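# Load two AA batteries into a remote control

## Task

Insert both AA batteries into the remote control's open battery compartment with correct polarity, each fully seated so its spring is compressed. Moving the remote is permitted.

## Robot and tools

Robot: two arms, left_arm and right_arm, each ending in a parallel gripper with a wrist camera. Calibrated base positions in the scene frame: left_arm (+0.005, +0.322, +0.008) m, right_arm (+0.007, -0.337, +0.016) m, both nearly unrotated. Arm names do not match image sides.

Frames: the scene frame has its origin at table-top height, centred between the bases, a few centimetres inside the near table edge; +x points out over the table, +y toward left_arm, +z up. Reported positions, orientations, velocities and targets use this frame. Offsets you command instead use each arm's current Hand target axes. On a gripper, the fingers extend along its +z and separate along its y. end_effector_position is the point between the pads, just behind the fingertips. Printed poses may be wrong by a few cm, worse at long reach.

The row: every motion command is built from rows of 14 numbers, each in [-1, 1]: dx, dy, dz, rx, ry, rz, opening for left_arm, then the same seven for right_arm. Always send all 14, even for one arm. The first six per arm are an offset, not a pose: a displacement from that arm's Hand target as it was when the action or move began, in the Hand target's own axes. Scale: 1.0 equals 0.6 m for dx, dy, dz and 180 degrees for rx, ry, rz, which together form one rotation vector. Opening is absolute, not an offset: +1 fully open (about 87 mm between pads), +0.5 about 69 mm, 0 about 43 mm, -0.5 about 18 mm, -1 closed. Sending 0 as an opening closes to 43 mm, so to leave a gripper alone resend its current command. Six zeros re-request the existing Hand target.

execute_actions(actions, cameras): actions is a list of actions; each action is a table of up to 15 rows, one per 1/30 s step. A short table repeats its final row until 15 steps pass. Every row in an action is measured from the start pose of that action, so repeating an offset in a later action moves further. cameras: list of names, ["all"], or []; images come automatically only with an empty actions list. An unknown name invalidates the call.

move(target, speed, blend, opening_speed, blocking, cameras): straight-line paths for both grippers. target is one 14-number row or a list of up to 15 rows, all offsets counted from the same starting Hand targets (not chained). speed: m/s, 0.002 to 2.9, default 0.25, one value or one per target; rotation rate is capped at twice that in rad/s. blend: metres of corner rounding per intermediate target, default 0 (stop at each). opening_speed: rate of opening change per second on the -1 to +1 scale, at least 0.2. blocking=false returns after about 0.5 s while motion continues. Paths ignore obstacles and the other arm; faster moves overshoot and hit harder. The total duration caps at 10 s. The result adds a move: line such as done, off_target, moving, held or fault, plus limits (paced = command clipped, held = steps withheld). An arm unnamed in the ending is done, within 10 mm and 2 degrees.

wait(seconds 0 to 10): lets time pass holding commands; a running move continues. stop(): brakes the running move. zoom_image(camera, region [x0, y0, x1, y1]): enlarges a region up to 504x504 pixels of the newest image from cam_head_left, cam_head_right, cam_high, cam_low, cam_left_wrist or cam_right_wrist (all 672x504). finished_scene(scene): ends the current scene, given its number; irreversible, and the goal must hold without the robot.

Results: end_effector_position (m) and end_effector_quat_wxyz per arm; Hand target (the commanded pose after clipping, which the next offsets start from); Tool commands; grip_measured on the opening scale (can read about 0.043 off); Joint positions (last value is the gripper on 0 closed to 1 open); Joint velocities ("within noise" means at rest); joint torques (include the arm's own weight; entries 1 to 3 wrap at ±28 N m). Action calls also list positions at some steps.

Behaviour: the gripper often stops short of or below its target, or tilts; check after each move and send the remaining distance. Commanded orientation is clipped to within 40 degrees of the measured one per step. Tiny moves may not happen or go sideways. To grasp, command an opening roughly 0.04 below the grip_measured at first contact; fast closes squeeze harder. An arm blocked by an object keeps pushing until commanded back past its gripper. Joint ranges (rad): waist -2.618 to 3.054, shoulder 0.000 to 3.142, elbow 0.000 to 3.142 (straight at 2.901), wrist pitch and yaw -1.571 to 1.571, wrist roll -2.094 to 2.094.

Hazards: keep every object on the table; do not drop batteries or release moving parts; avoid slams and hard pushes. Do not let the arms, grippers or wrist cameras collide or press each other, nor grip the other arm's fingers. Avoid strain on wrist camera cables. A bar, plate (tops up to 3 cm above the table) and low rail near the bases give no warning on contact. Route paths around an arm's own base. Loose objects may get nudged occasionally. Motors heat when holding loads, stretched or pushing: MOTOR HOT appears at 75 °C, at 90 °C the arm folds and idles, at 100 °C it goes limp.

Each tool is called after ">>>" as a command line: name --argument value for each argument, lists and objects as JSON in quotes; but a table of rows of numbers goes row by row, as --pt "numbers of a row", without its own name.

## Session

>>> execute_actions --actions '[]'

Scene clock: 0.00 s.
left_arm: end_effector_position=(+0.3911, +0.3457, +0.0758) grip_measured=+1.000 end_effector_quat_wxyz=(+0.605, -0.039, +0.793, +0.052) | right_arm: end_effector_position=(+0.3870, -0.3678, +0.0498) grip_measured=+0.967 end_effector_quat_wxyz=(+0.547, +0.063, +0.832, -0.064)
Joint positions: left_arm=[-0.041 1.541 0.352 0.915 -0.123 -0.001 1] | right_arm=[-0.017 1.573 0.388 0.781 0.135 0.061 0.984]
Joint velocities: within noise
Joint torques (N m): no reading
Heat: left arm: 36 °C; right arm: 39 °C.
Hand target: left_arm +0.3942, +0.3458, +0.0823; +0.613, -0.039, +0.787, +0.052 | right_arm +0.3891, -0.3692, +0.0539; +0.552, +0.065, +0.829, -0.065
Tool commands: left_gripper/opening=+1.0 right_gripper/opening=+1.0
camera_calibration:
cam_left_wrist: T_world_to_cam=[[0.138044, -0.989728, -0.0371791, 0.291395], [-0.900135, -0.109711, -0.42157, 0.445421], [0.413161, 0.0916613, -0.906033, 0.021462], [0, 0, 0, 1]] pos_world=[0.351846, 0.335302, 0.218055]
cam_right_wrist: T_world_to_cam=[[-0.185761, -0.981527, 0.0458082, -0.294136], [-0.946768, 0.166319, -0.275622, 0.462447], [0.262912, -0.0945696, -0.960174, 0.0552435], [0, 0, 0, 1]] pos_world=[0.368667, -0.360392, 0.193978]

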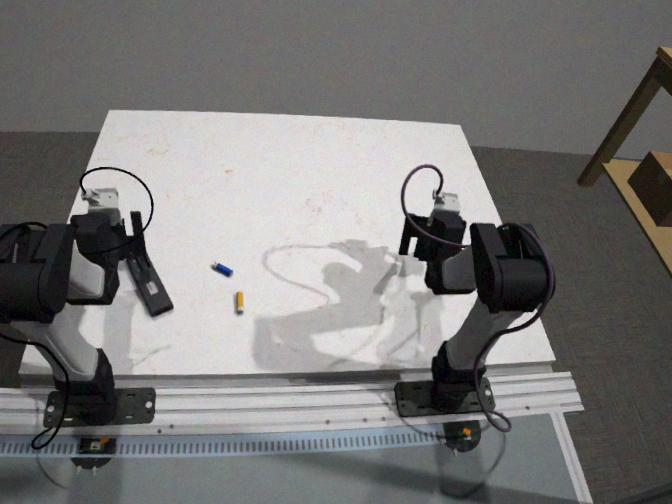

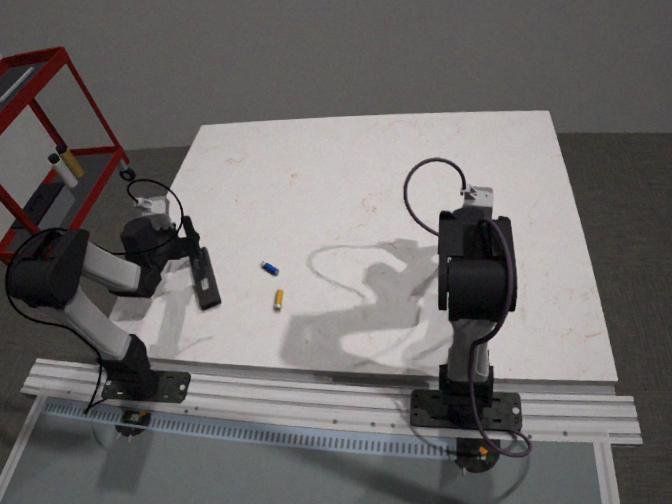

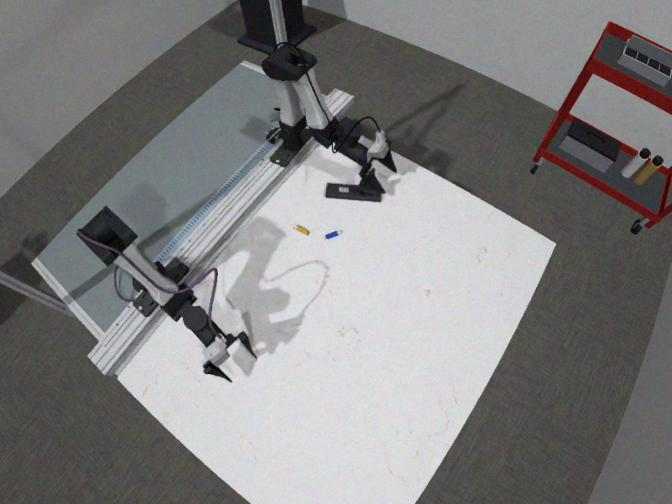

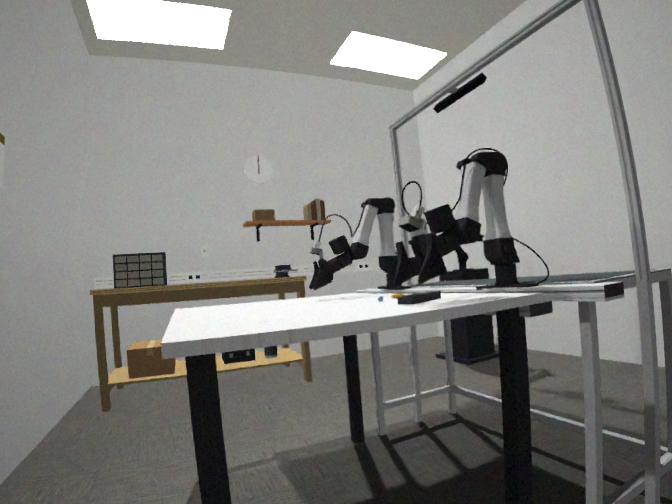

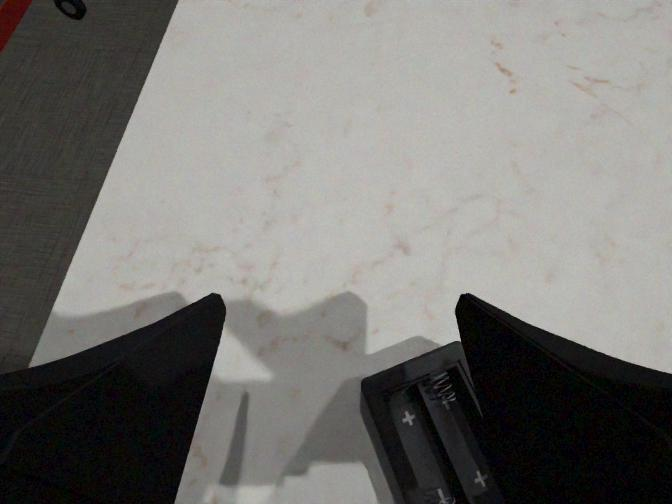

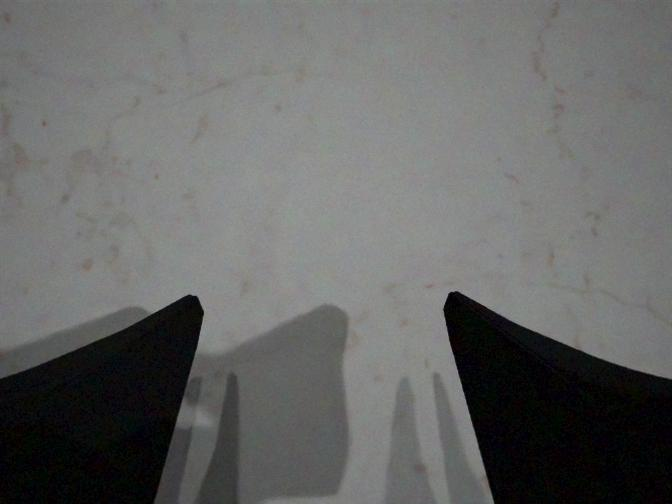

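>>> move --pt "-0.1062 0.0040 -0.0418 0 0 0 1.0 0 0 0 0 0 0 1.0" --pt "-0.0875 -0.0980 -0.1982 -0.0637 0.3924 -0.0923 1.0 0 0 0 0 0 0 1.0" --speed '[0.25,0.3]' --blend '[0.03,0]' --cameras '["cam_left_wrist"]'

Scene clock: 12.77 s.
left_arm: end_effector_position=(+0.2956, +0.2742, +0.1573) grip_measured=+1.000 end_effector_quat_wxyz=(+0.043, -0.220, +0.974, +0.017) | right_arm: end_effector_position=(+0.3870, -0.3678, +0.0498) grip_measured=+0.967 end_effector_quat_wxyz=(+0.547, +0.063, +0.832, -0.064)
Joint positions: left_arm=[-0.165 1.737 1.6 -1.37 -0.055 -0.56 1] | right_arm=[-0.017 1.573 0.388 0.781 0.135 0.061 0.984]
Joint torques (N m): left_arm=[0.18 -6.39 7.98 0.23 0.05 -0.11] | right_arm=[-0.51 -6.31 7.3 1.97 0.06 0.01]
Heat: left arm: 37 °C; right arm: 39 °C.
Hand target: left_arm +0.3000, +0.2720, +0.1602; +0.042, -0.225, +0.973, +0.009 | right_arm +0.3891, -0.3692, +0.0539; +0.552, +0.065, +0.829, -0.065
Off the commanded pose: left_arm 0.006 m, 1 deg | right_arm 0.005 m, 1 deg.
move: done
camera_calibration:
cam_left_wrist: T_world_to_cam=[[0.432378, -0.901301, -0.0265647, 0.123824], [-0.632939, -0.324357, 0.70298, 0.188913], [-0.642213, -0.287139, -0.710714, 0.526441], [0, 0, 0, 1]] pos_world=[0.404119, 0.32404, 0.244636]
Images, in order (width x height): cam_left_wrist 672x504.

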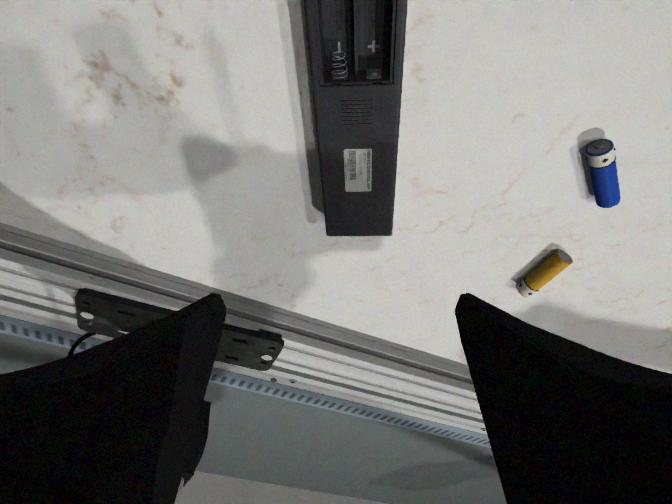

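>>> move --pt "-0.0035 -0.0110 0.1509 0 0 0 1.0 -0.1245 0.0215 -0.0937 0 0 0 1.0" --pt "0.0034 -0.0108 0.2305 0 0 0 0.03 -0.1278 0.0923 -0.1625 0.1410 0.3860 0.2596 0.7" --speed '[0.25,0.3]' --blend '[0.02,0]' --opening_speed 0.9 --cameras '["cam_left_wrist"]'

Scene clock: 25.60 s.
left_arm: end_effector_position=(+0.3130, +0.2725, +0.0294) grip_measured=+0.088 end_effector_quat_wxyz=(+0.049, -0.222, +0.974, +0.014) | right_arm: end_effector_position=(+0.3377, -0.2993, +0.1597) grip_measured=+0.700 end_effector_quat_wxyz=(-0.037, +0.490, +0.871, +0.024)
Joint positions: left_arm=[-0.165 1.855 1.229 -0.867 -0.054 -0.564 0.544] | right_arm=[-0.054 1.915 1.795 -1.489 -0.113 0.958 0.85]
Joint torques (N m): left_arm=[-0.03 -7.06 4.15 0.54 0.05 -0.12] | right_arm=[-1.16 -8.05 9.77 0.17 -0.18 0.12]
Heat: left arm: 39 °C; right arm: 40 °C.
Hand target: left_arm +0.3118, +0.2704, +0.0222; +0.042, -0.225, +0.973, +0.009 | right_arm +0.3400, -0.3000, +0.1600; -0.046, +0.500, +0.865, +0.026
Off the commanded pose: left_arm 0.008 m, 1 deg | right_arm 0.003 m, 2 deg.
move: done
camera_calibration:
cam_left_wrist: T_world_to_cam=[[0.435945, -0.899789, -0.0182168, 0.109682], [-0.641376, -0.324817, 0.695076, 0.292312], [-0.631338, -0.291331, -0.718706, 0.444212], [0, 0, 0, 1]] pos_world=[0.420115, 0.323052, 0.118077]
Images, in order (width x height): cam_left_wrist 672x504.

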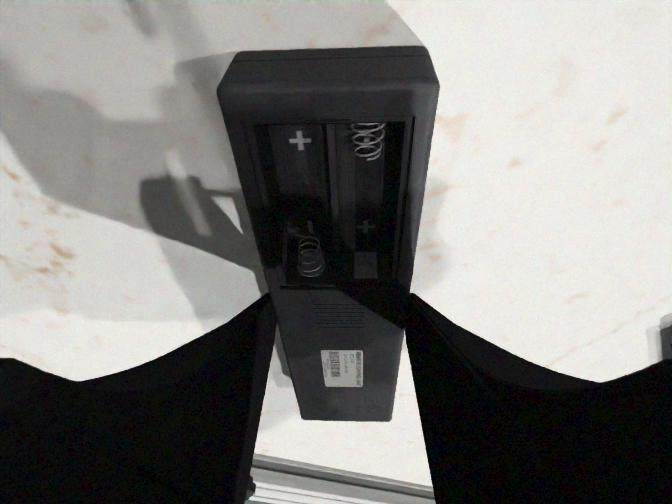

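>>> move --pt "0 0 0 0 0 0 0.35 0 0 0 0 0 0 0.7" --pt "-0.0018 0 0.0205 0 0 0 0.03 0 0 0 0 0 0 0.7" --speed 0.1 --opening_speed 1.0

Scene clock: 28.40 s.
left_arm: end_effector_position=(+0.3148, +0.2715, +0.0179) grip_measured=+0.093 end_effector_quat_wxyz=(+0.049, -0.222, +0.974, +0.012) | right_arm: end_effector_position=(+0.3377, -0.2993, +0.1597) grip_measured=+0.700 end_effector_quat_wxyz=(-0.037, +0.490, +0.871, +0.024)
Joint positions: left_arm=[-0.165 1.879 1.211 -0.825 -0.049 -0.564 0.547] | right_arm=[-0.054 1.915 1.795 -1.489 -0.113 0.958 0.85]
Joint torques (N m): left_arm=[0.17 -7.08 4.21 0.56 -0.01 -0.08] | right_arm=[-1.14 -8.08 9.77 0.17 -0.18 0.12]
Heat: left arm: 40 °C; right arm: 40 °C.
Hand target: left_arm +0.3138, +0.2714, +0.0101; +0.042, -0.225, +0.973, +0.009 | right_arm +0.3400, -0.3000, +0.1600; -0.046, +0.500, +0.865, +0.026
Off the commanded pose: left_arm 0.008 m, 1 deg | right_arm 0.002 m, 2 deg.
move: done

>>> move --pt "-0.0129 -0.0002 -0.1492 0 0 0 0.03 0 0 0 0 0 0 0.7" --pt "0.3618 -0.4052 -0.1809 -0.0122 -0.0002 -0.1409 0.03 0 0 0 0 0 0 0.7" --pt "0.3742 -0.4050 -0.0367 -0.0122 -0.0002 -0.1409 0.03 0 0 0 0 0 0 0.7" --speed '[0.15,0.25,0.12]' --blend '[0.02,0.02,0]' --cameras '["cam_left_wrist"]'

Scene clock: 34.27 s.
left_arm: end_effector_position=(+0.2158, -0.0494, +0.0228) grip_measured=+0.092 end_effector_quat_wxyz=(+0.035, -0.429, +0.902, +0.010) | right_arm: end_effector_position=(+0.3377, -0.2993, +0.1597) grip_measured=+0.700 end_effector_quat_wxyz=(-0.037, +0.490, +0.871, +0.024)
Joint positions: left_arm=[-1.034 2.184 1.694 -1.091 -0.064 -1.875 0.546] | right_arm=[-0.054 1.915 1.795 -1.489 -0.113 0.958 0.85]
Joint torques (N m): left_arm=[0.13 -9.65 4.08 0.27 -0.24 -0.18] | right_arm=[-1.16 -8.06 9.76 0.17 -0.17 0.11]
Heat: left arm: 41 °C; right arm: 41 °C.
Hand target: left_arm +0.2178, -0.0460, +0.0127; +0.039, -0.434, +0.900, +0.018 | right_arm +0.3400, -0.3000, +0.1600; -0.046, +0.500, +0.865, +0.026
Off the commanded pose: left_arm 0.011 m, 1 deg | right_arm 0.002 m, 2 deg.
move: off_target (left_arm)
camera_calibration:
cam_left_wrist: T_world_to_cam=[[0.777263, -0.629174, -0.0015625, -0.198435], [-0.437761, -0.542577, 0.716921, 0.0748625], [-0.451916, -0.556552, -0.697153, 0.232001], [0, 0, 0, 1]] pos_world=[0.291853, 0.044889, 0.10776]
Images, in order (width x height): cam_left_wrist 672x504.

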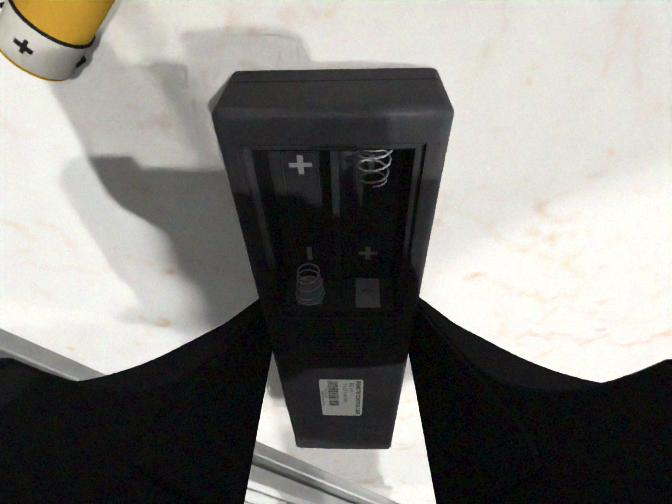

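>>> move --pt "0.0011 0 0.0133 0 0 0 0.7 0 0 0 0 0 0 0.7" --pt "-0.0153 -0.0002 -0.1778 0 0 0 0.7 0 0 0 0 0 0 0.7" --pt "-0.0153 -0.0002 -0.1778 0.0429 0.0007 0.4984 0.7 0 0 0 0 0 0 0.7" --pt "-0.0153 -0.0002 -0.1778 0.0853 0.0014 0.9912 0.7 0 0 0 0 0 0 0.7" --speed '[0.06,0.2,0.6,0.6]' --blend '[0,0.02,0.02,0]' --opening_speed 0.8 --cameras '["cam_left_wrist"]'

Scene clock: 41.87 s.
left_arm: end_effector_position=(+0.2227, -0.0476, +0.1091) grip_measured=+0.700 end_effector_quat_wxyz=(+0.010, +0.894, +0.447, -0.031) | right_arm: end_effector_position=(+0.3377, -0.2993, +0.1597) grip_measured=+0.700 end_effector_quat_wxyz=(-0.037, +0.490, +0.871, +0.024)
Joint positions: left_arm=[-1.142 2.282 2.201 -1.469 0.07 1.119 0.85] | right_arm=[-0.054 1.915 1.795 -1.489 -0.113 0.958 0.85]
Joint torques (N m): left_arm=[-0.01 -14.9 4.21 0.08 0.18 0.01] | right_arm=[-1.16 -8.06 9.76 0.17 -0.18 0.11]
Heat: left arm: 44 °C; right arm: 41 °C.
Hand target: left_arm +0.2178, -0.0461, +0.1199; +0.018, +0.896, +0.441, -0.039 | right_arm +0.3400, -0.3000, +0.1600; -0.046, +0.500, +0.865, +0.026
Off the commanded pose: left_arm 0.012 m, 1 deg | right_arm 0.002 m, 2 deg.
move: off_target (left_arm)
camera_calibration:
cam_left_wrist: T_world_to_cam=[[-0.801387, 0.598133, -0.00389335, 0.207767], [0.411394, 0.555893, 0.722314, -0.120496], [0.434204, 0.577251, -0.691554, 0.152246], [0, 0, 0, 1]] pos_world=[0.149968, -0.145174, 0.193131]
Images, in order (width x height): cam_left_wrist 672x504.

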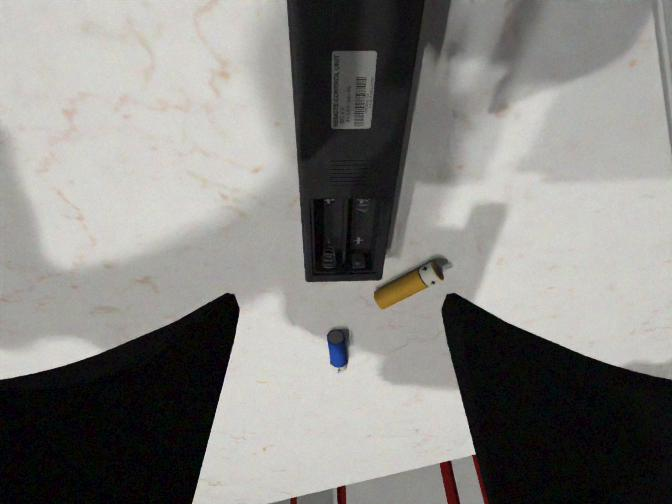

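>>> move --pt "0.0154 0.0004 0.1790 0 0 0 0.03 0 0 0 0 0 0 0.7" --pt "0.0050 0.0001 0.0580 0 0 0 0.03 0 0 0 0 0 0 0.7" --pt "0.0050 0.0001 0.0580 -0.0319 -0.0008 -0.3702 0.03 0 0 0 0 0 0 0.7" --pt "0.0163 0.0004 0.1890 -0.0319 -0.0008 -0.3702 0.03 0 0 0 0 0 0 0.7" --pt "0.0163 0.0004 0.1890 -0.0319 -0.0008 -0.3702 0.7 0 0 0 0 0 0 0.7" --speed '[0.2,0.15,0.35,0.12,0.12]' --blend '[0,0.015,0.015,0,0]' --opening_speed 0.9 --cameras '["cam_left_wrist"]'

Scene clock: 50.70 s.
left_arm: end_effector_position=(+0.2162, -0.0361, +0.0386) grip_measured=+0.699 end_effector_quat_wxyz=(+0.032, +0.505, +0.862, -0.023) | right_arm: end_effector_position=(+0.3377, -0.2993, +0.1597) grip_measured=+0.700 end_effector_quat_wxyz=(-0.037, +0.490, +0.871, +0.024)
Joint positions: left_arm=[-1.079 2.26 1.884 -1.116 0.017 0.026 0.85] | right_arm=[-0.054 1.915 1.795 -1.489 -0.113 0.958 0.85]
Joint torques (N m): left_arm=[-0.9 -7.88 1.35 1.45 -0.11 -0.11] | right_arm=[-1.14 -8.08 9.77 0.17 -0.18 0.11]
Heat: left arm: 48 °C; right arm: 42 °C.
Hand target: left_arm +0.2178, -0.0460, +0.0060; +0.037, +0.505, +0.862, -0.022 | right_arm +0.3400, -0.3000, +0.1600; -0.046, +0.500, +0.865, +0.026
Off the commanded pose: left_arm 0.034 m, 1 deg | right_arm 0.002 m, 2 deg.
move: off_target (left_arm); target 5's new opening was sent with left_arm's hand 0.034 m and 2 deg from that target
camera_calibration:
cam_left_wrist: T_world_to_cam=[[-0.870643, -0.491879, -0.0059235, 0.171071], [-0.348785, 0.608781, 0.712555, 0.0933047], [-0.346885, 0.622447, -0.701591, 0.270607], [0, 0, 0, 1]] pos_world=[0.275354, -0.141094, 0.124384]
Images, in order (width x height): cam_left_wrist 672x504.

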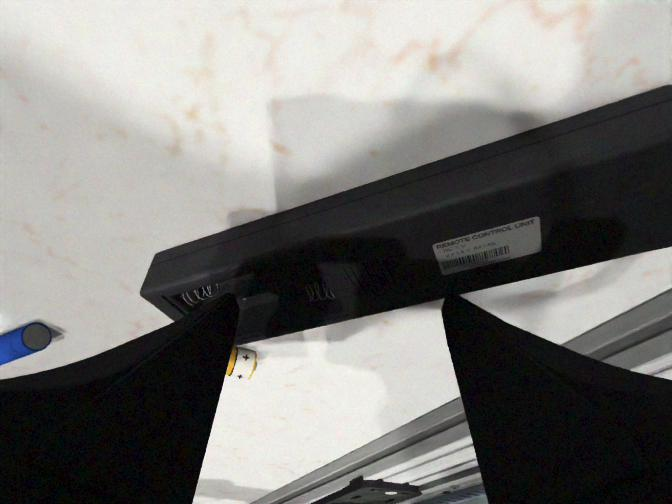

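>>> move --target '[-0.0163,-0.0004,-0.19,0,0,0,0.7,0,0,0,0,0,0,0.7]' --speed 0.15 --cameras '["cam_left_wrist"]'

Scene clock: 53.27 s.
left_arm: end_effector_position=(+0.2170, -0.0436, +0.1212) grip_measured=+0.700 end_effector_quat_wxyz=(+0.036, +0.506, +0.861, -0.025) | right_arm: end_effector_position=(+0.3377, -0.2993, +0.1597) grip_measured=+0.700 end_effector_quat_wxyz=(-0.037, +0.490, +0.871, +0.024)
Joint positions: left_arm=[-1.085 2.301 2.283 -1.464 0.017 0.024 0.85] | right_arm=[-0.054 1.915 1.795 -1.489 -0.113 0.958 0.85]
Joint torques (N m): left_arm=[-0.44 -10.89 7.69 0.31 -0.09 -0.1] | right_arm=[-1.13 -8.06 9.77 0.17 -0.18 0.12]
Heat: left arm: 48 °C; right arm: 42 °C.
Hand target: left_arm +0.2178, -0.0461, +0.1205; +0.037, +0.505, +0.862, -0.022 | right_arm +0.3400, -0.3000, +0.1600; -0.046, +0.500, +0.865, +0.026
Off the commanded pose: left_arm 0.003 m, 0 deg | right_arm 0.002 m, 2 deg.
move: done
camera_calibration:
cam_left_wrist: T_world_to_cam=[[-0.872485, -0.488599, -0.00635696, 0.169192], [-0.350268, 0.616291, 0.705335, 0.0409229], [-0.340709, 0.617621, -0.708846, 0.33281], [0, 0, 0, 1]] pos_world=[0.275343, -0.148104, 0.208122]
Images, in order (width x height): cam_left_wrist 672x504.

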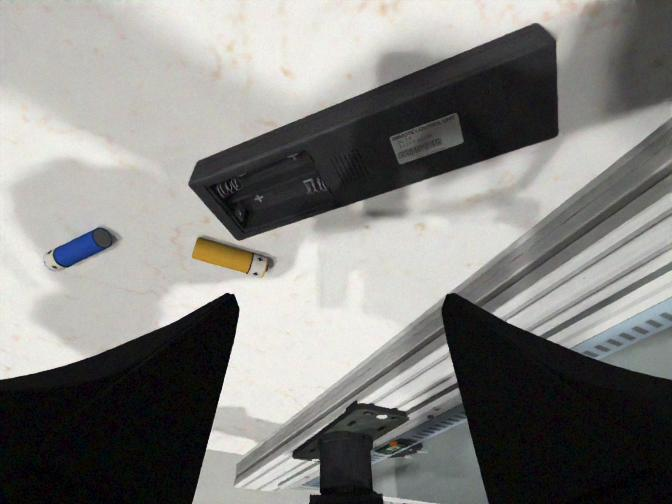

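>>> move --pt "-0.0078 -0.0239 0.0007 0.0323 0.0002 0.3735 0.7 0 0 0 0 0 0 0.7" --pt "0.0089 -0.0237 0.1941 0.0323 0.0002 0.3735 0.0 0 0 0 0 0 0 0.7" --speed '[0.4,0.2]' --blend '[0,0]' --opening_speed 0.9 --cameras '["cam_left_wrist"]'

Scene clock: 60.40 s.
left_arm: end_effector_position=(+0.2172, -0.0579, +0.0203) grip_measured=+0.089 end_effector_quat_wxyz=(+0.031, +0.897, +0.441, -0.018) | right_arm: end_effector_position=(+0.3377, -0.2993, +0.1597) grip_measured=+0.700 end_effector_quat_wxyz=(-0.037, +0.490, +0.871, +0.024)
Joint positions: left_arm=[-1.176 2.272 1.828 -1.064 0.043 1.098 0.545] | right_arm=[-0.054 1.915 1.795 -1.489 -0.113 0.958 0.85]
Joint torques (N m): left_arm=[-0.06 -10.65 2.54 0.55 0.4 0.03] | right_arm=[-1.14 -8.06 9.77 0.17 -0.18 0.11]
Heat: left arm: 49 °C; right arm: 42 °C.
Hand target: left_arm +0.2075, -0.0571, +0.0040; +0.018, +0.899, +0.437, -0.039 | right_arm +0.3400, -0.3000, +0.1600; -0.046, +0.500, +0.865, +0.026
Off the commanded pose: left_arm 0.019 m, 3 deg | right_arm 0.002 m, 2 deg.
move: off_target (left_arm); target 2's new opening was sent with left_arm's hand 0.018 m and 2 deg from that target
camera_calibration:
cam_left_wrist: T_world_to_cam=[[-0.792583, 0.607457, -0.0529933, 0.208796], [0.388118, 0.569604, 0.72451, -0.0425283], [0.470294, 0.553667, -0.687224, 0.0898448], [0, 0, 0, 1]] pos_world=[0.13974, -0.152354, 0.10362]
Images, in order (width x height): cam_left_wrist 672x504.

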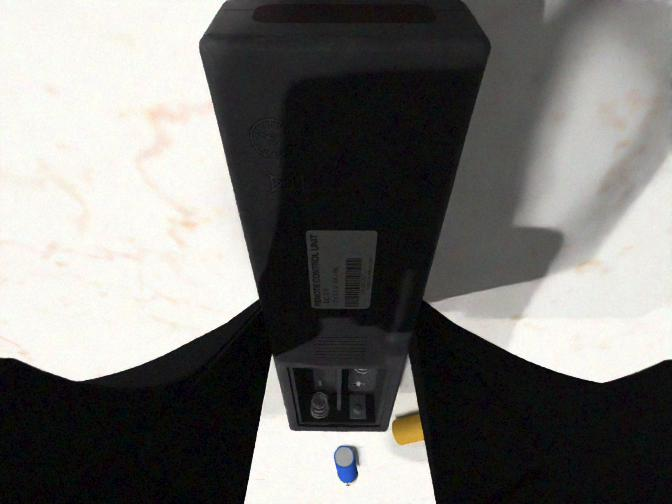

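>>> move --target '[-0.0095,0,-0.1094,0,0,0,0.0,0,0,0,0,0,0,0.7]' --speed 0.12 --cameras '["cam_left_wrist"]'

Scene clock: 62.33 s.
left_arm: end_effector_position=(+0.2076, -0.0499, +0.0535) grip_measured=+0.089 end_effector_quat_wxyz=(-0.001, +0.897, +0.441, -0.031) | right_arm: end_effector_position=(+0.3377, -0.2993, +0.1597) grip_measured=+0.700 end_effector_quat_wxyz=(-0.037, +0.490, +0.871, +0.024)
Joint positions: left_arm=[-1.176 2.272 1.962 -1.261 0.071 1.099 0.545] | right_arm=[-0.054 1.915 1.795 -1.489 -0.113 0.958 0.85]
Joint torques (N m): left_arm=[-0.27 -13.85 8.03 0.01 0.17 0.08] | right_arm=[-1.13 -8.08 9.76 0.17 -0.18 0.12]
Heat: left arm: 50 °C; right arm: 42 °C.
Hand target: left_arm +0.2076, -0.0572, +0.0699; +0.018, +0.899, +0.437, -0.039 | right_arm +0.3400, -0.3000, +0.1600; -0.046, +0.500, +0.865, +0.026
Off the commanded pose: left_arm 0.018 m, 2 deg | right_arm 0.002 m, 2 deg.
move: off_target (left_arm)
camera_calibration:
cam_left_wrist: T_world_to_cam=[[-0.793114, 0.608859, 0.0161771, 0.194601], [0.426714, 0.536503, 0.728065, -0.0772615], [0.43461, 0.584342, -0.685317, 0.121686], [0, 0, 0, 1]] pos_world=[0.134423, -0.148139, 0.136497]
Images, in order (width x height): cam_left_wrist 672x504.

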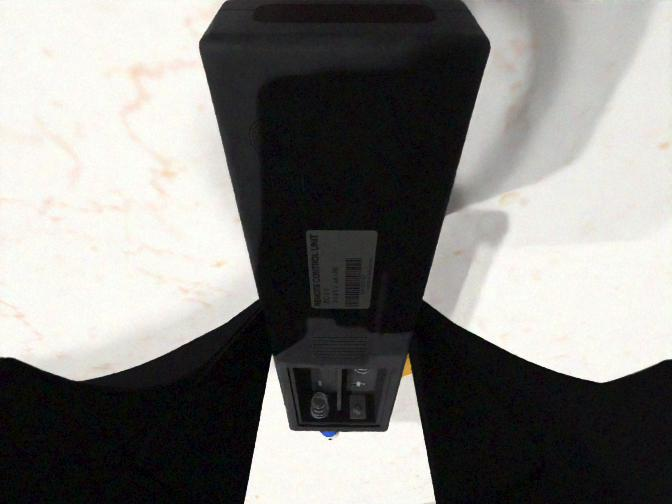

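>>> move --pt "-0.0036 0 -0.0416 0 0 0 0.0 0 0 0 0 0 0 0.7" --pt "0.0212 0.0015 -0.0438 -0.0322 -0.0006 -0.3744 0.0 0 0 0 0 0 0 0.7" --pt "0.0343 0.0015 0.1077 -0.0322 -0.0006 -0.3744 0.0 0 0 0 0 0 0 0.7" --speed '[0.12,0.3,0.1]' --blend '[0.01,0.01,0]' --cameras '["cam_left_wrist"]'

Scene clock: 67.00 s.
left_arm: end_effector_position=(+0.2107, -0.0425, +0.0200) grip_measured=+0.089 end_effector_quat_wxyz=(+0.026, +0.507, +0.861, -0.025) | right_arm: end_effector_position=(+0.3377, -0.2993, +0.1597) grip_measured=+0.700 end_effector_quat_wxyz=(-0.037, +0.490, +0.871, +0.024)
Joint positions: left_arm=[-1.095 2.294 1.865 -1.071 0.025 0.014 0.545] | right_arm=[-0.054 1.915 1.795 -1.489 -0.113 0.958 0.85]
Joint torques (N m): left_arm=[0.06 -10.32 3.3 1 -0.17 -0.04] | right_arm=[-1.14 -8.06 9.77 0.17 -0.18 0.12]
Heat: left arm: 51 °C; right arm: 42 °C.
Hand target: left_arm +0.2174, -0.0460, +0.0038; +0.037, +0.503, +0.863, -0.023 | right_arm +0.3400, -0.3000, +0.1600; -0.046, +0.500, +0.865, +0.026
Off the commanded pose: left_arm 0.018 m, 1 deg | right_arm 0.002 m, 2 deg.
move: off_target (left_arm)
camera_calibration:
cam_left_wrist: T_world_to_cam=[[-0.872749, -0.488164, 0.00228987, 0.163497], [-0.338496, 0.608537, 0.717707, 0.106257], [-0.351752, 0.625603, -0.696342, 0.260635], [0, 0, 0, 1]] pos_world=[0.270338, -0.147902, 0.104855]
Images, in order (width x height): cam_left_wrist 672x504.

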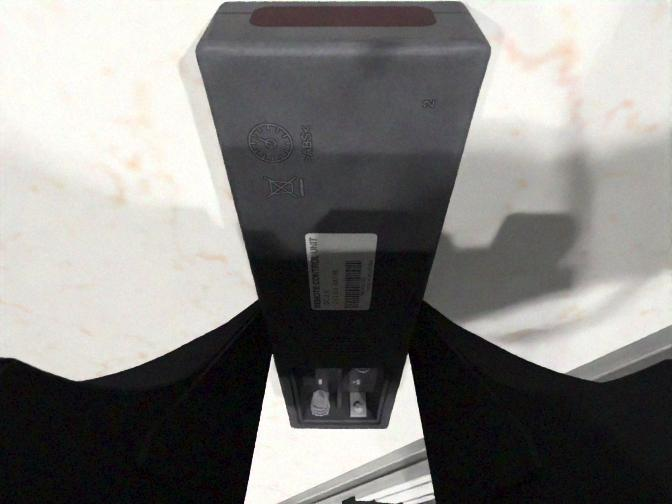

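>>> move --pt "0 0 0 0 0 0 0.7 0 0 0 0 0 0 0.7" --pt "-0.0181 -0.0005 -0.2074 0 0 0 0.7 0 0 0 0 0 0 0.7" --pt "0.1420 0.0653 -0.1902 -0.1525 -0.1814 -0.3490 0.3 0.3287 0.0248 0.1020 0 0 0 0.7" --speed '[0.1,0.2,0.35]' --blend '[0,0.02,0]' --opening_speed 0.9 --cameras '["cam_left_wrist", "cam_right_wrist"]'

Scene clock: 78.50 s.
left_arm: end_effector_position=(+0.2050, +0.0542, +0.1018) grip_measured=+0.300 end_effector_quat_wxyz=(+0.346, -0.051, +0.936, +0.031) | right_arm: end_effector_position=(+0.2523, -0.1182, +0.1115) grip_measured=+0.700 end_effector_quat_wxyz=(-0.052, +0.495, +0.867, +0.011)
Joint positions: left_arm=[-1.213 1.651 1.212 -0.912 -0.673 -1.199 0.65] | right_arm=[0.536 1.761 1.428 -1.244 -0.129 1.561 0.85]
Joint torques (N m): left_arm=[-0.57 -9.65 4.81 0.57 -0.61 -0.13] | right_arm=[-0.18 -11.63 6.48 0.42 -0.09 0.14]
Heat: left arm: 53 °C; right arm: 44 °C.
Hand target: left_arm +0.2051, +0.0558, +0.1100; +0.358, -0.057, +0.932, +0.022 | right_arm +0.2517, -0.1171, +0.1201; -0.046, +0.500, +0.865, +0.026
Off the commanded pose: left_arm 0.008 m, 2 deg | right_arm 0.009 m, 2 deg.
move: done
camera_calibration:
cam_left_wrist: T_world_to_cam=[[0.127067, -0.991406, -0.0311153, 0.0313186], [-0.978339, -0.130437, 0.160746, 0.214776], [-0.163423, 0.0100158, -0.986505, 0.279459], [0, 0, 0, 1]] pos_world=[0.251815, 0.0562652, 0.242138]
cam_right_wrist: T_world_to_cam=[[-0.856413, -0.514203, 0.0463815, 0.147385], [-0.249953, 0.491547, 0.834209, 0.0493696], [-0.451752, 0.702834, -0.549495, 0.402317], [0, 0, 0, 1]] pos_world=[0.32031, -0.231244, 0.17305]
Images, in order (width x height): cam_left_wrist 672x504, cam_right_wrist 672x504.

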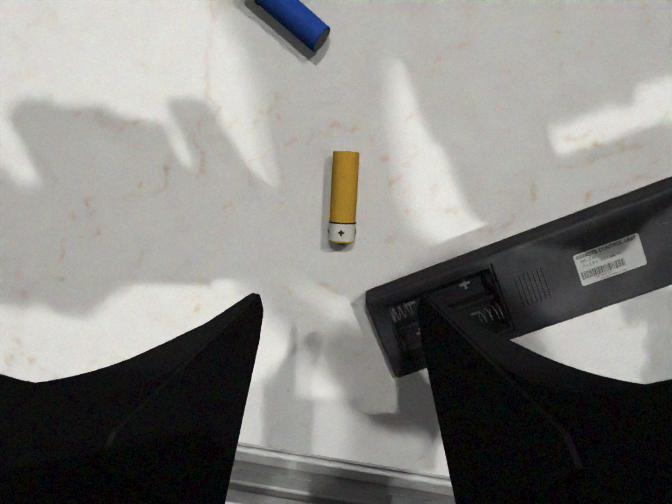

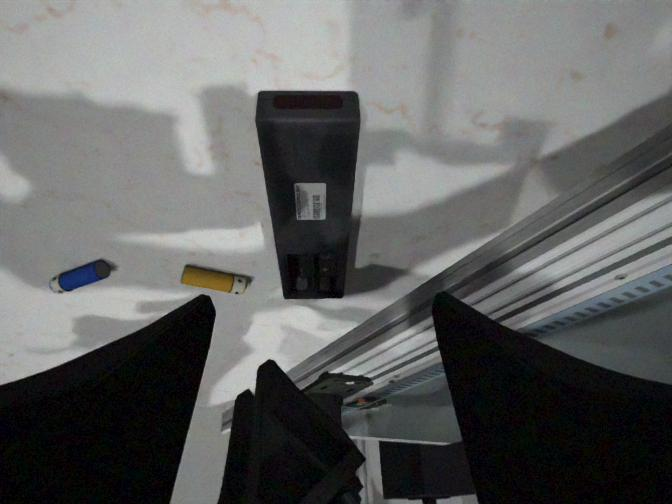

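>>> move --pt "0.0342 0.0045 0.0930 0.0112 0.0007 0.0124 0.0 -0.0052 0.0075 0.1003 -0.0009 0 0.0083 0.7" --pt "0.0671 0.0065 0.1296 0.0112 0.0007 0.0124 0.0 -0.0135 0.0077 0.1800 -0.0009 0 0.0083 0.02" --speed '[0.2,0.1]' --blend '[0.01,0]' --opening_speed 0.8 --cameras '["cam_left_wrist"]'

Scene clock: 86.40 s.
left_arm: end_effector_position=(+0.2266, +0.0609, +0.0320) grip_measured=+0.000 end_effector_quat_wxyz=(+0.363, -0.034, +0.931, +0.010) | right_arm: end_effector_position=(+0.2566, -0.1123, +0.0179) grip_measured=+0.059 end_effector_quat_wxyz=(-0.040, +0.506, +0.861, +0.032)
Joint positions: left_arm=[-1.147 1.697 0.943 -0.469 -0.663 -1.054 0.5] | right_arm=[0.553 1.841 1.141 -0.823 -0.129 1.607 0.529]
Joint torques (N m): left_arm=[0.28 -6.26 4.03 0.99 -0.35 0.05] | right_arm=[0.06 -7.43 6.31 0.52 -0.08 0.13]
Heat: left arm: 53 °C; right arm: 45 °C.
Hand target: left_arm +0.2267, +0.0626, +0.0253; +0.357, -0.032, +0.933, +0.013 | right_arm +0.2541, -0.1119, +0.0118; -0.045, +0.511, +0.858, +0.027
Off the commanded pose: left_arm 0.007 m, 1 deg | right_arm 0.007 m, 1 deg.
move: done
camera_calibration:
cam_left_wrist: T_world_to_cam=[[0.0813366, -0.996683, -0.00252497, 0.0427633], [-0.988473, -0.0809906, 0.127912, 0.248342], [-0.127692, -0.00790803, -0.991782, 0.207199], [0, 0, 0, 1]] pos_world=[0.268459, 0.0643734, 0.173839]
Images, in order (width x height): cam_left_wrist 672x504.

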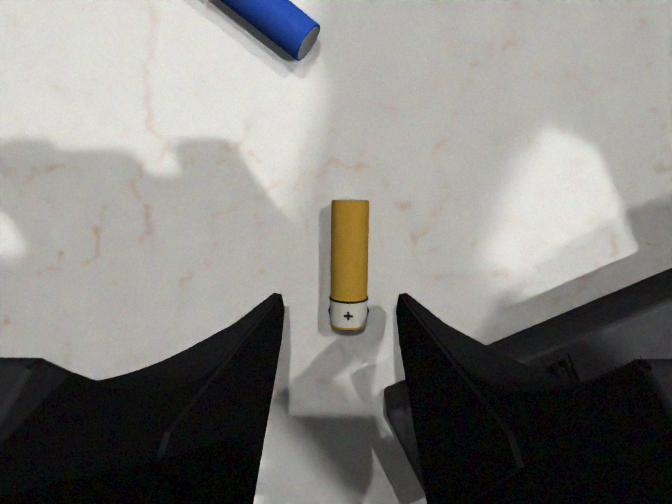

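>>> move --target '[0.005,0,0.0056,0,0,0,0.0,0,0,0,0,0,0,0.02]' --speed 0.05

Scene clock: 89.83 s.
left_arm: end_effector_position=(+0.2267, +0.0607, +0.0279) grip_measured=+0.000 end_effector_quat_wxyz=(+0.363, -0.034, +0.931, +0.010) | right_arm: end_effector_position=(+0.2566, -0.1123, +0.0179) grip_measured=+0.059 end_effector_quat_wxyz=(-0.040, +0.506, +0.861, +0.032)
Joint positions: left_arm=[-1.147 1.705 0.934 -0.451 -0.663 -1.054 0.5] | right_arm=[0.553 1.841 1.141 -0.823 -0.129 1.607 0.529]
Joint torques (N m): left_arm=[0.4 -6.05 3.9 1.02 -0.31 0.01] | right_arm=[0.08 -7.45 6.31 0.52 -0.08 0.14]
Heat: left arm: 52 °C; right arm: 45 °C.
Hand target: left_arm +0.2266, +0.0626, +0.0207; +0.357, -0.032, +0.933, +0.013 | right_arm +0.2541, -0.1119, +0.0118; -0.045, +0.511, +0.858, +0.027
Off the commanded pose: left_arm 0.007 m, 1 deg | right_arm 0.007 m, 1 deg.
move: done

>>> move --pt "-0.0390 -0.0057 -0.0434 0 0 0 0.0 0 0 0 0 0 0 0.02" --pt "-0.0017 -0.0057 -0.0019 0 0 0 -0.68 0 0 0 0 0 0 0.02" --speed '[0.15,0.07]' --blend '[0,0]' --opening_speed 0.7 --cameras '["cam_left_wrist"]'

Scene clock: 94.23 s.
left_arm: end_effector_position=(+0.2279, +0.0584, +0.0290) grip_measured=-0.600 end_effector_quat_wxyz=(+0.362, -0.034, +0.931, +0.011) | right_arm: end_effector_position=(+0.2566, -0.1123, +0.0179) grip_measured=+0.059 end_effector_quat_wxyz=(-0.040, +0.506, +0.861, +0.032)
Joint positions: left_arm=[-1.147 1.715 0.951 -0.463 -0.663 -1.054 0.2] | right_arm=[0.553 1.841 1.141 -0.823 -0.129 1.607 0.529]
Joint torques (N m): left_arm=[0.12 -6.09 4.29 0.97 -0.36 -0.04] | right_arm=[0.06 -7.46 6.31 0.52 -0.08 0.13]
Heat: left arm: 52 °C; right arm: 45 °C.
Hand target: left_arm +0.2269, +0.0591, +0.0223; +0.357, -0.032, +0.933, +0.013 | right_arm +0.2541, -0.1119, +0.0118; -0.045, +0.511, +0.858, +0.027
Off the commanded pose: left_arm 0.007 m, 1 deg | right_arm 0.007 m, 1 deg.
move: done
camera_calibration:
cam_left_wrist: T_world_to_cam=[[0.0812222, -0.996683, -0.00516154, 0.0402181], [-0.988262, -0.0812061, 0.1294, 0.249692], [-0.12939, -0.00540922, -0.991579, 0.204559], [0, 0, 0, 1]] pos_world=[0.269963, 0.0614677, 0.170734]
Images, in order (width x height): cam_left_wrist 672x504.

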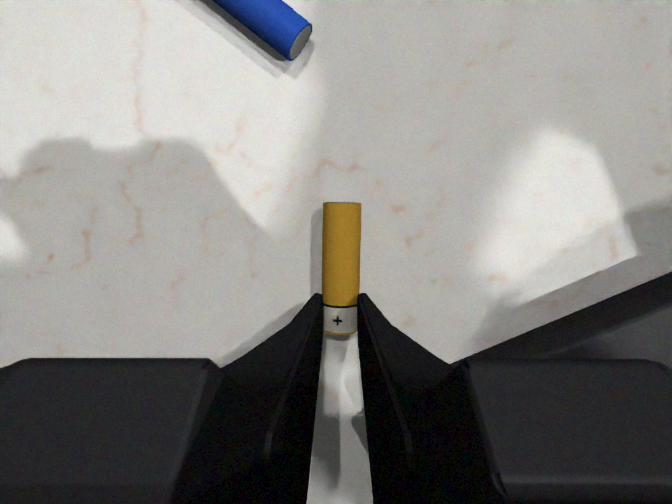

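>>> move --pt "-0.0655 0.0013 -0.0978 0 0 0 -0.68 0 0 0 0 0 0 0.02" --pt "-0.0110 -0.0492 -0.1752 0.1997 0.0832 0.3018 -0.68 0 0 0 0 0 0 0.02" --speed '[0.2,0.35]' --blend '[0.02,0]' --cameras '["cam_left_wrist"]'

Scene clock: 98.77 s.
left_arm: end_effector_position=(+0.1601, +0.0316, +0.0994) grip_measured=-0.600 end_effector_quat_wxyz=(+0.184, +0.494, +0.843, -0.102) | right_arm: end_effector_position=(+0.2566, -0.1123, +0.0179) grip_measured=+0.059 end_effector_quat_wxyz=(-0.040, +0.506, +0.861, +0.032)
Joint positions: left_arm=[-1.128 1.554 1.149 -0.741 -0.011 -0.02 0.2] | right_arm=[0.553 1.841 1.141 -0.823 -0.129 1.607 0.529]
Joint torques (N m): left_arm=[0.44 -5.45 8.9 0.96 0.06 -0.03] | right_arm=[0.06 -7.45 6.28 0.52 -0.08 0.13]
Heat: left arm: 51 °C; right arm: 45 °C.
Hand target: left_arm +0.1638, +0.0251, +0.1050; +0.187, +0.495, +0.841, -0.110 | right_arm +0.2541, -0.1119, +0.0118; -0.045, +0.511, +0.858, +0.027
Off the commanded pose: left_arm 0.009 m, 1 deg | right_arm 0.007 m, 1 deg.
move: done
camera_calibration:
cam_left_wrist: T_world_to_cam=[[-0.867768, -0.496507, -0.0214349, 0.157085], [-0.456024, 0.778388, 0.431455, 0.0290661], [-0.197536, 0.384178, -0.90188, 0.255183], [0, 0, 0, 1]] pos_world=[0.199976, -0.0426663, 0.220971]
Images, in order (width x height): cam_left_wrist 672x504.

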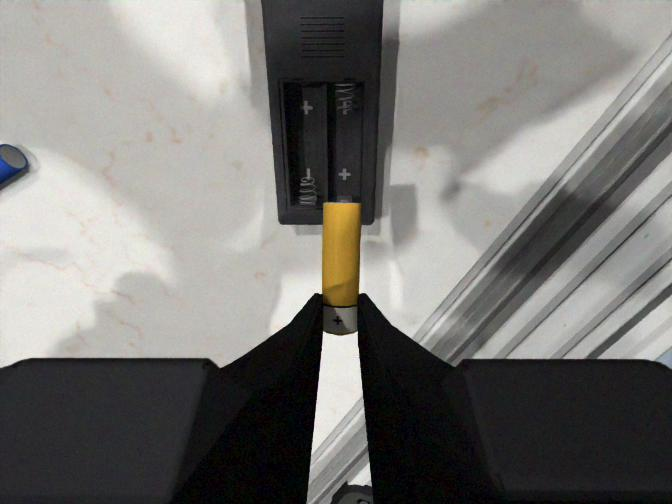

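>>> move --target '[-0.0010,-0.0038,0.0703,0,0.025,0,-0.68,0,0,0,0,0,0,0.02]' --speed 0.12 --cameras '["cam_left_wrist"]'

Scene clock: 101.97 s.
left_arm: end_effector_position=(+0.1662, +0.0206, +0.0617) grip_measured=-0.600 end_effector_quat_wxyz=(+0.142, +0.499, +0.851, -0.076) | right_arm: end_effector_position=(+0.2566, -0.1123, +0.0179) grip_measured=+0.059 end_effector_quat_wxyz=(-0.040, +0.506, +0.861, +0.032)
Joint positions: left_arm=[-1.128 1.723 1.198 -0.723 -0.011 -0.019 0.2] | right_arm=[0.553 1.841 1.141 -0.823 -0.129 1.607 0.529]
Joint torques (N m): left_arm=[0.01 -7.1 8.21 1.04 0.09 0.01] | right_arm=[0.06 -7.43 6.3 0.52 -0.08 0.13]
Heat: left arm: 51 °C; right arm: 45 °C.
Hand target: left_arm +0.1708, +0.0079, +0.0670; +0.154, +0.499, +0.848, -0.091 | right_arm +0.2541, -0.1119, +0.0118; -0.045, +0.511, +0.858, +0.027
Off the commanded pose: left_arm 0.014 m, 2 deg | right_arm 0.007 m, 1 deg.
move: off_target (left_arm)
camera_calibration:
cam_left_wrist: T_world_to_cam=[[-0.868707, -0.494736, -0.0241649, 0.156442], [-0.433355, 0.735489, 0.520826, 0.0482303], [-0.239898, 0.462917, -0.853321, 0.228917], [0, 0, 0, 1]] pos_world=[0.21172, -0.0640452, 0.174001]
Images, in order (width x height): cam_left_wrist 672x504.

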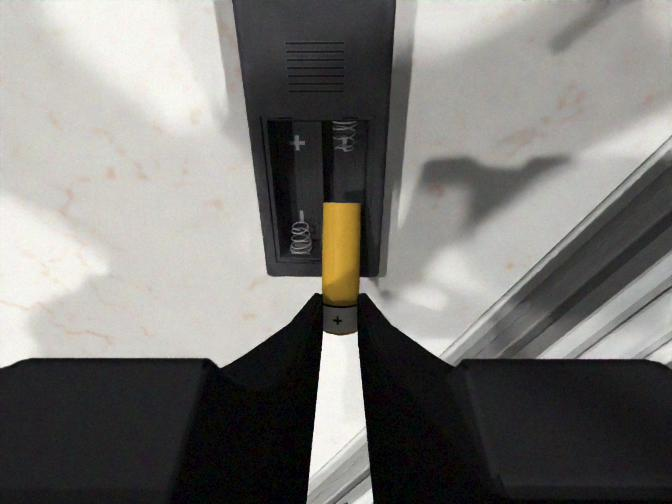

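>>> move --target '[-0.0204,-0.0023,0.0077,0,0,0,-0.68,0,0,0,0,0,0,0.02]' --speed 0.08

Scene clock: 104.60 s.
left_arm: end_effector_position=(+0.1735, +0.0069, +0.0632) grip_measured=-0.600 end_effector_quat_wxyz=(+0.147, +0.499, +0.850, -0.079) | right_arm: end_effector_position=(+0.2566, -0.1123, +0.0179) grip_measured=+0.059 end_effector_quat_wxyz=(-0.040, +0.506, +0.861, +0.032)
Joint positions: left_arm=[-1.128 1.767 1.255 -0.723 -0.011 -0.019 0.2] | right_arm=[0.553 1.841 1.141 -0.823 -0.129 1.607 0.529]
Joint torques (N m): left_arm=[-0.12 -7.01 8.39 0.98 0.08 -0.09] | right_arm=[0.06 -7.45 6.3 0.52 -0.08 0.14]
Heat: left arm: 50 °C; right arm: 45 °C.
Hand target: left_arm +0.1759, -0.0042, +0.0669; +0.153, +0.499, +0.848, -0.091 | right_arm +0.2541, -0.1119, +0.0118; -0.045, +0.511, +0.858, +0.027
Off the commanded pose: left_arm 0.012 m, 2 deg | right_arm 0.007 m, 1 deg.
move: off_target (left_arm)

>>> move --pt "-0.0050 -0.0022 -0.0748 0 0 0 -0.68 0 0 0 0 0 0 0.02" --pt "0.0292 -0.0023 0.0237 0 0 0 -0.68 0 0 0 0 0 0 0.02" --speed '[0.15,0.07]' --blend '[0,0]' --cameras '["cam_left_wrist"]'

Scene clock: 109.20 s.
left_arm: end_effector_position=(+0.1723, +0.0075, +0.0540) grip_measured=-0.600 end_effector_quat_wxyz=(+0.158, +0.499, +0.848, -0.087) | right_arm: end_effector_position=(+0.2566, -0.1123, +0.0179) grip_measured=+0.059 end_effector_quat_wxyz=(-0.040, +0.506, +0.861, +0.032)
Joint positions: left_arm=[-1.131 1.75 1.192 -0.649 -0.011 -0.019 0.2] | right_arm=[0.553 1.841 1.141 -0.823 -0.129 1.607 0.529]
Joint torques (N m): left_arm=[-0.53 -7.04 4.75 1.19 -0.01 -0.09] | right_arm=[0.09 -7.43 6.31 0.52 -0.08 0.13]
Heat: left arm: 50 °C; right arm: 45 °C.
Hand target: left_arm +0.1690, +0.0051, +0.0475; +0.153, +0.499, +0.848, -0.091 | right_arm +0.2541, -0.1119, +0.0118; -0.045, +0.511, +0.858, +0.027
Off the commanded pose: left_arm 0.008 m, 1 deg | right_arm 0.007 m, 1 deg.
move: done
camera_calibration:
cam_left_wrist: T_world_to_cam=[[-0.869576, -0.493261, -0.0230617, 0.155145], [-0.440759, 0.754267, 0.486634, 0.0675375], [-0.222643, 0.43333, -0.873301, 0.228253], [0, 0, 0, 1]] pos_world=[0.215497, -0.0733232, 0.170046]
Images, in order (width x height): cam_left_wrist 672x504.

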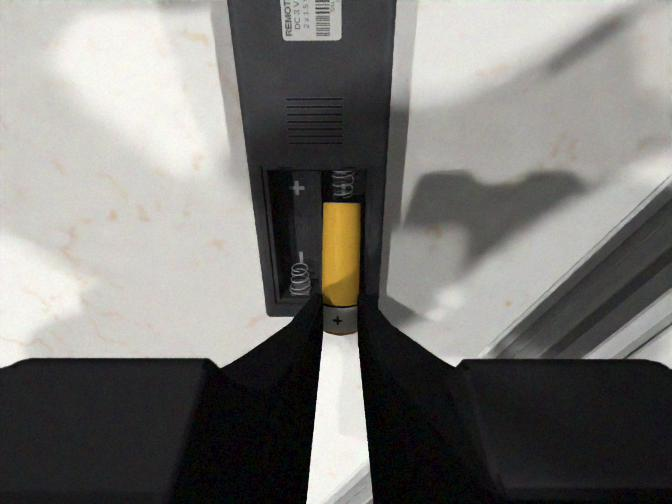

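>>> move --target '[0.0187,0,0.0305,0,0.019,0,-0.68,0,0,0,0,0,0,0.02]' --speed 0.06

Scene clock: 111.70 s.
left_arm: end_effector_position=(+0.1721, +0.0081, +0.0452) grip_measured=-0.600 end_effector_quat_wxyz=(+0.149, +0.500, +0.849, -0.081) | right_arm: end_effector_position=(+0.2566, -0.1123, +0.0179) grip_measured=+0.059 end_effector_quat_wxyz=(-0.040, +0.506, +0.861, +0.032)
Joint positions: left_arm=[-1.131 1.777 1.192 -0.644 -0.011 -0.019 0.2] | right_arm=[0.553 1.841 1.141 -0.823 -0.129 1.607 0.529]
Joint torques (N m): left_arm=[-0.76 -4.3 4.44 1.06 0.05 -0.1] | right_arm=[0.06 -7.45 6.3 0.52 -0.07 0.14]
Heat: left arm: 50 °C; right arm: 44 °C.
Hand target: left_arm +0.1671, +0.0087, +0.0264; +0.128, +0.502, +0.852, -0.076 | right_arm +0.2541, -0.1119, +0.0118; -0.045, +0.511, +0.858, +0.027
Off the commanded pose: left_arm 0.020 m, 3 deg | right_arm 0.007 m, 1 deg.
move: off_target (left_arm)

>>> execute_actions --actions '[[[0,0,0,0,0,0,-0.68,0,0,0,0,0,0,0.02]]]' --cameras '["cam_left_wrist"]'

Scene clock: 112.77 s.
left_arm: end_effector_position=(+0.1721, +0.0081, +0.0452) grip_measured=-0.600 end_effector_quat_wxyz=(+0.149, +0.500, +0.849, -0.081) | right_arm: end_effector_position=(+0.2566, -0.1123, +0.0179) grip_measured=+0.059 end_effector_quat_wxyz=(-0.040, +0.506, +0.861, +0.032)
Joint positions: left_arm=[-1.131 1.777 1.192 -0.644 -0.011 -0.019 0.2] | right_arm=[0.553 1.841 1.141 -0.823 -0.129 1.607 0.529]
Joint torques (N m): left_arm=[-0.54 -4.18 4.46 1.06 0.05 -0.16] | right_arm=[0.06 -7.45 6.31 0.53 -0.08 0.13]
Heat: left arm: 50 °C; right arm: 44 °C.
Hand target: left_arm +0.1671, +0.0087, +0.0264; +0.128, +0.502, +0.852, -0.076 | right_arm +0.2541, -0.1119, +0.0118; -0.045, +0.511, +0.858, +0.027
Off the commanded pose: left_arm 0.020 m, 3 deg | right_arm 0.007 m, 1 deg.
Step readings (end_effector_position of left_arm | right_arm):
0: (+0.1721, +0.0081, +0.0452) | (+0.2566, -0.1123, +0.0179)
1: (+0.1721, +0.0081, +0.0452) | (+0.2566, -0.1123, +0.0179)
2: (+0.1721, +0.0081, +0.0452) | (+0.2566, -0.1123, +0.0179)
4: (+0.1721, +0.0081, +0.0452) | (+0.2566, -0.1123, +0.0179)
8: (+0.1721, +0.0081, +0.0452) | (+0.2566, -0.1123, +0.0179)
15: (+0.1721, +0.0081, +0.0452) | (+0.2566, -0.1123, +0.0179)
camera_calibration:
cam_left_wrist: T_world_to_cam=[[-0.869717, -0.492983, -0.0236664, 0.155127], [-0.435936, 0.744822, 0.505174, 0.0696898], [-0.231415, 0.449675, -0.862693, 0.221286], [0, 0, 0, 1]] pos_world=[0.216506, -0.0749381, 0.159368]
Images, in order (width x height): cam_left_wrist 672x504.

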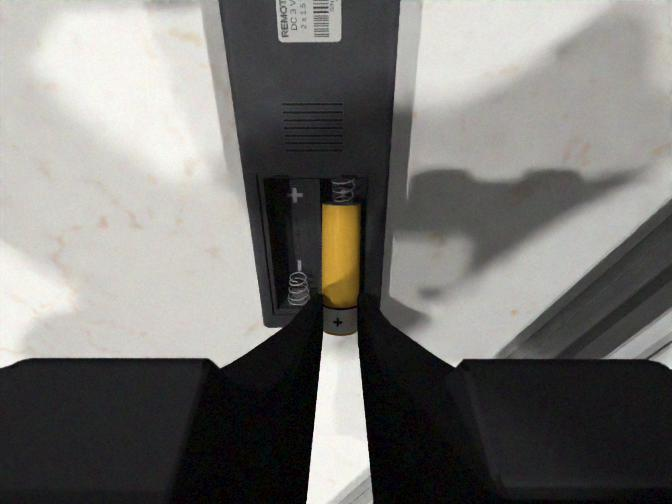

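>>> move --target '[-0.0412,0,0.0022,0,-0.0333,0,-0.68,0,0,0,0,0,0,0.02]' --speed 0.05 --cameras '["cam_left_wrist"]'

Scene clock: 116.00 s.
left_arm: end_effector_position=(+0.1741, +0.0044, +0.0452) grip_measured=-0.600 end_effector_quat_wxyz=(+0.156, +0.499, +0.848, -0.085) | right_arm: end_effector_position=(+0.2566, -0.1123, +0.0179) grip_measured=+0.059 end_effector_quat_wxyz=(-0.040, +0.506, +0.861, +0.032)
Joint positions: left_arm=[-1.131 1.779 1.192 -0.626 -0.011 -0.019 0.2] | right_arm=[0.553 1.841 1.141 -0.823 -0.129 1.607 0.529]
Joint torques (N m): left_arm=[-0.58 -5.23 4.25 1.97 0.07 -0.12] | right_arm=[0.08 -7.42 6.31 0.52 -0.08 0.14]
Heat: left arm: 49 °C; right arm: 44 °C.
Hand target: left_arm +0.1787, -0.0124, +0.0325; +0.173, +0.497, +0.844, -0.102 | right_arm +0.2541, -0.1119, +0.0118; -0.045, +0.511, +0.858, +0.027
Off the commanded pose: left_arm 0.022 m, 3 deg | right_arm 0.007 m, 1 deg.
move: off_target (left_arm)
camera_calibration:
cam_left_wrist: T_world_to_cam=[[-0.869603, -0.493204, -0.0232469, 0.15492], [-0.43933, 0.751408, 0.492316, 0.074476], [-0.225344, 0.438332, -0.870106, 0.222601], [0, 0, 0, 1]] pos_world=[0.2176, -0.0771279, 0.160622]
Images, in order (width x height): cam_left_wrist 672x504.

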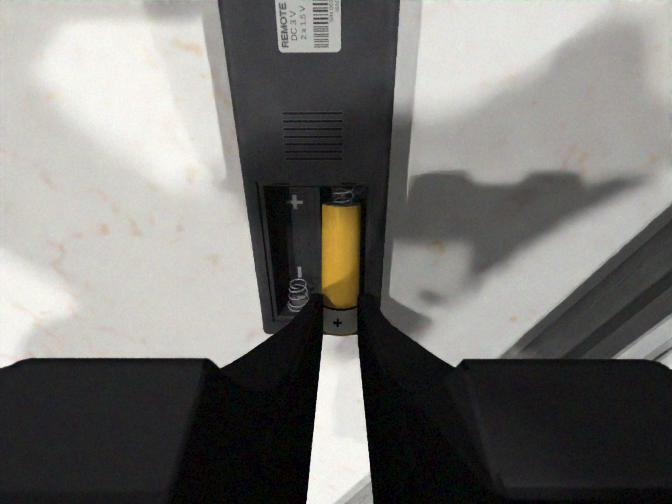

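>>> move --target '[-0.0660,0.0,-0.0301,0,-0.0478,0,-0.68,0,0,0,0,0,0,0.02]' --speed 0.05 --cameras '["cam_left_wrist"]'

Scene clock: 118.50 s.
left_arm: end_effector_position=(+0.1764, +0.0000, +0.0462) grip_measured=-0.600 end_effector_quat_wxyz=(+0.164, +0.498, +0.847, -0.090) | right_arm: end_effector_position=(+0.2568, -0.1127, +0.0177) grip_measured=+0.059 end_effector_quat_wxyz=(-0.039, +0.506, +0.861, +0.032)
Joint positions: left_arm=[-1.131 1.779 1.192 -0.606 -0.011 -0.019 0.2] | right_arm=[0.553 1.841 1.141 -0.823 -0.125 1.607 0.529]
Joint torques (N m): left_arm=[-0.28 -10.78 6.28 2.42 -0.01 -0.14] | right_arm=[0.06 -7.45 6.32 0.53 -0.11 0.13]
Heat: left arm: 49 °C; right arm: 44 °C.
Hand target: left_arm +0.1929, -0.0380, +0.0646; +0.235, +0.488, +0.829, -0.139 | right_arm +0.2540, -0.1119, +0.0118; -0.046, +0.511, +0.858, +0.027
Off the commanded pose: left_arm 0.045 m, 10 deg | right_arm 0.007 m, 1 deg.
move: off_target (left_arm)
camera_calibration:
cam_left_wrist: T_world_to_cam=[[-0.869463, -0.493478, -0.0226585, 0.154834], [-0.443799, 0.760141, 0.474582, 0.0799165], [-0.216972, 0.422687, -0.87992, 0.224923], [0, 0, 0, 1]] pos_world=[0.218891, -0.0794128, 0.163496]
Images, in order (width x height): cam_left_wrist 672x504.

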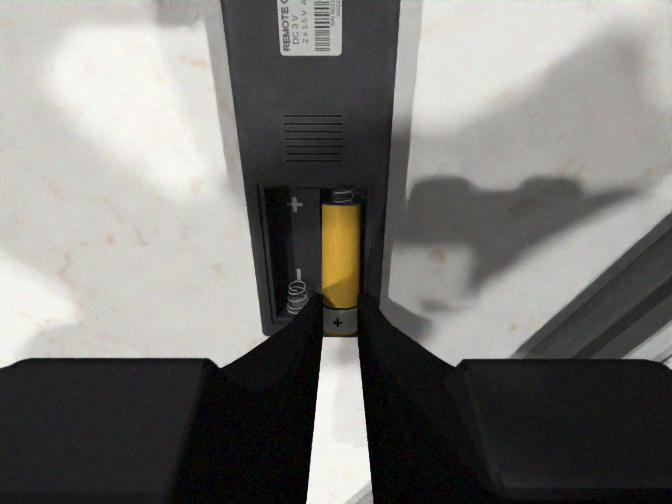

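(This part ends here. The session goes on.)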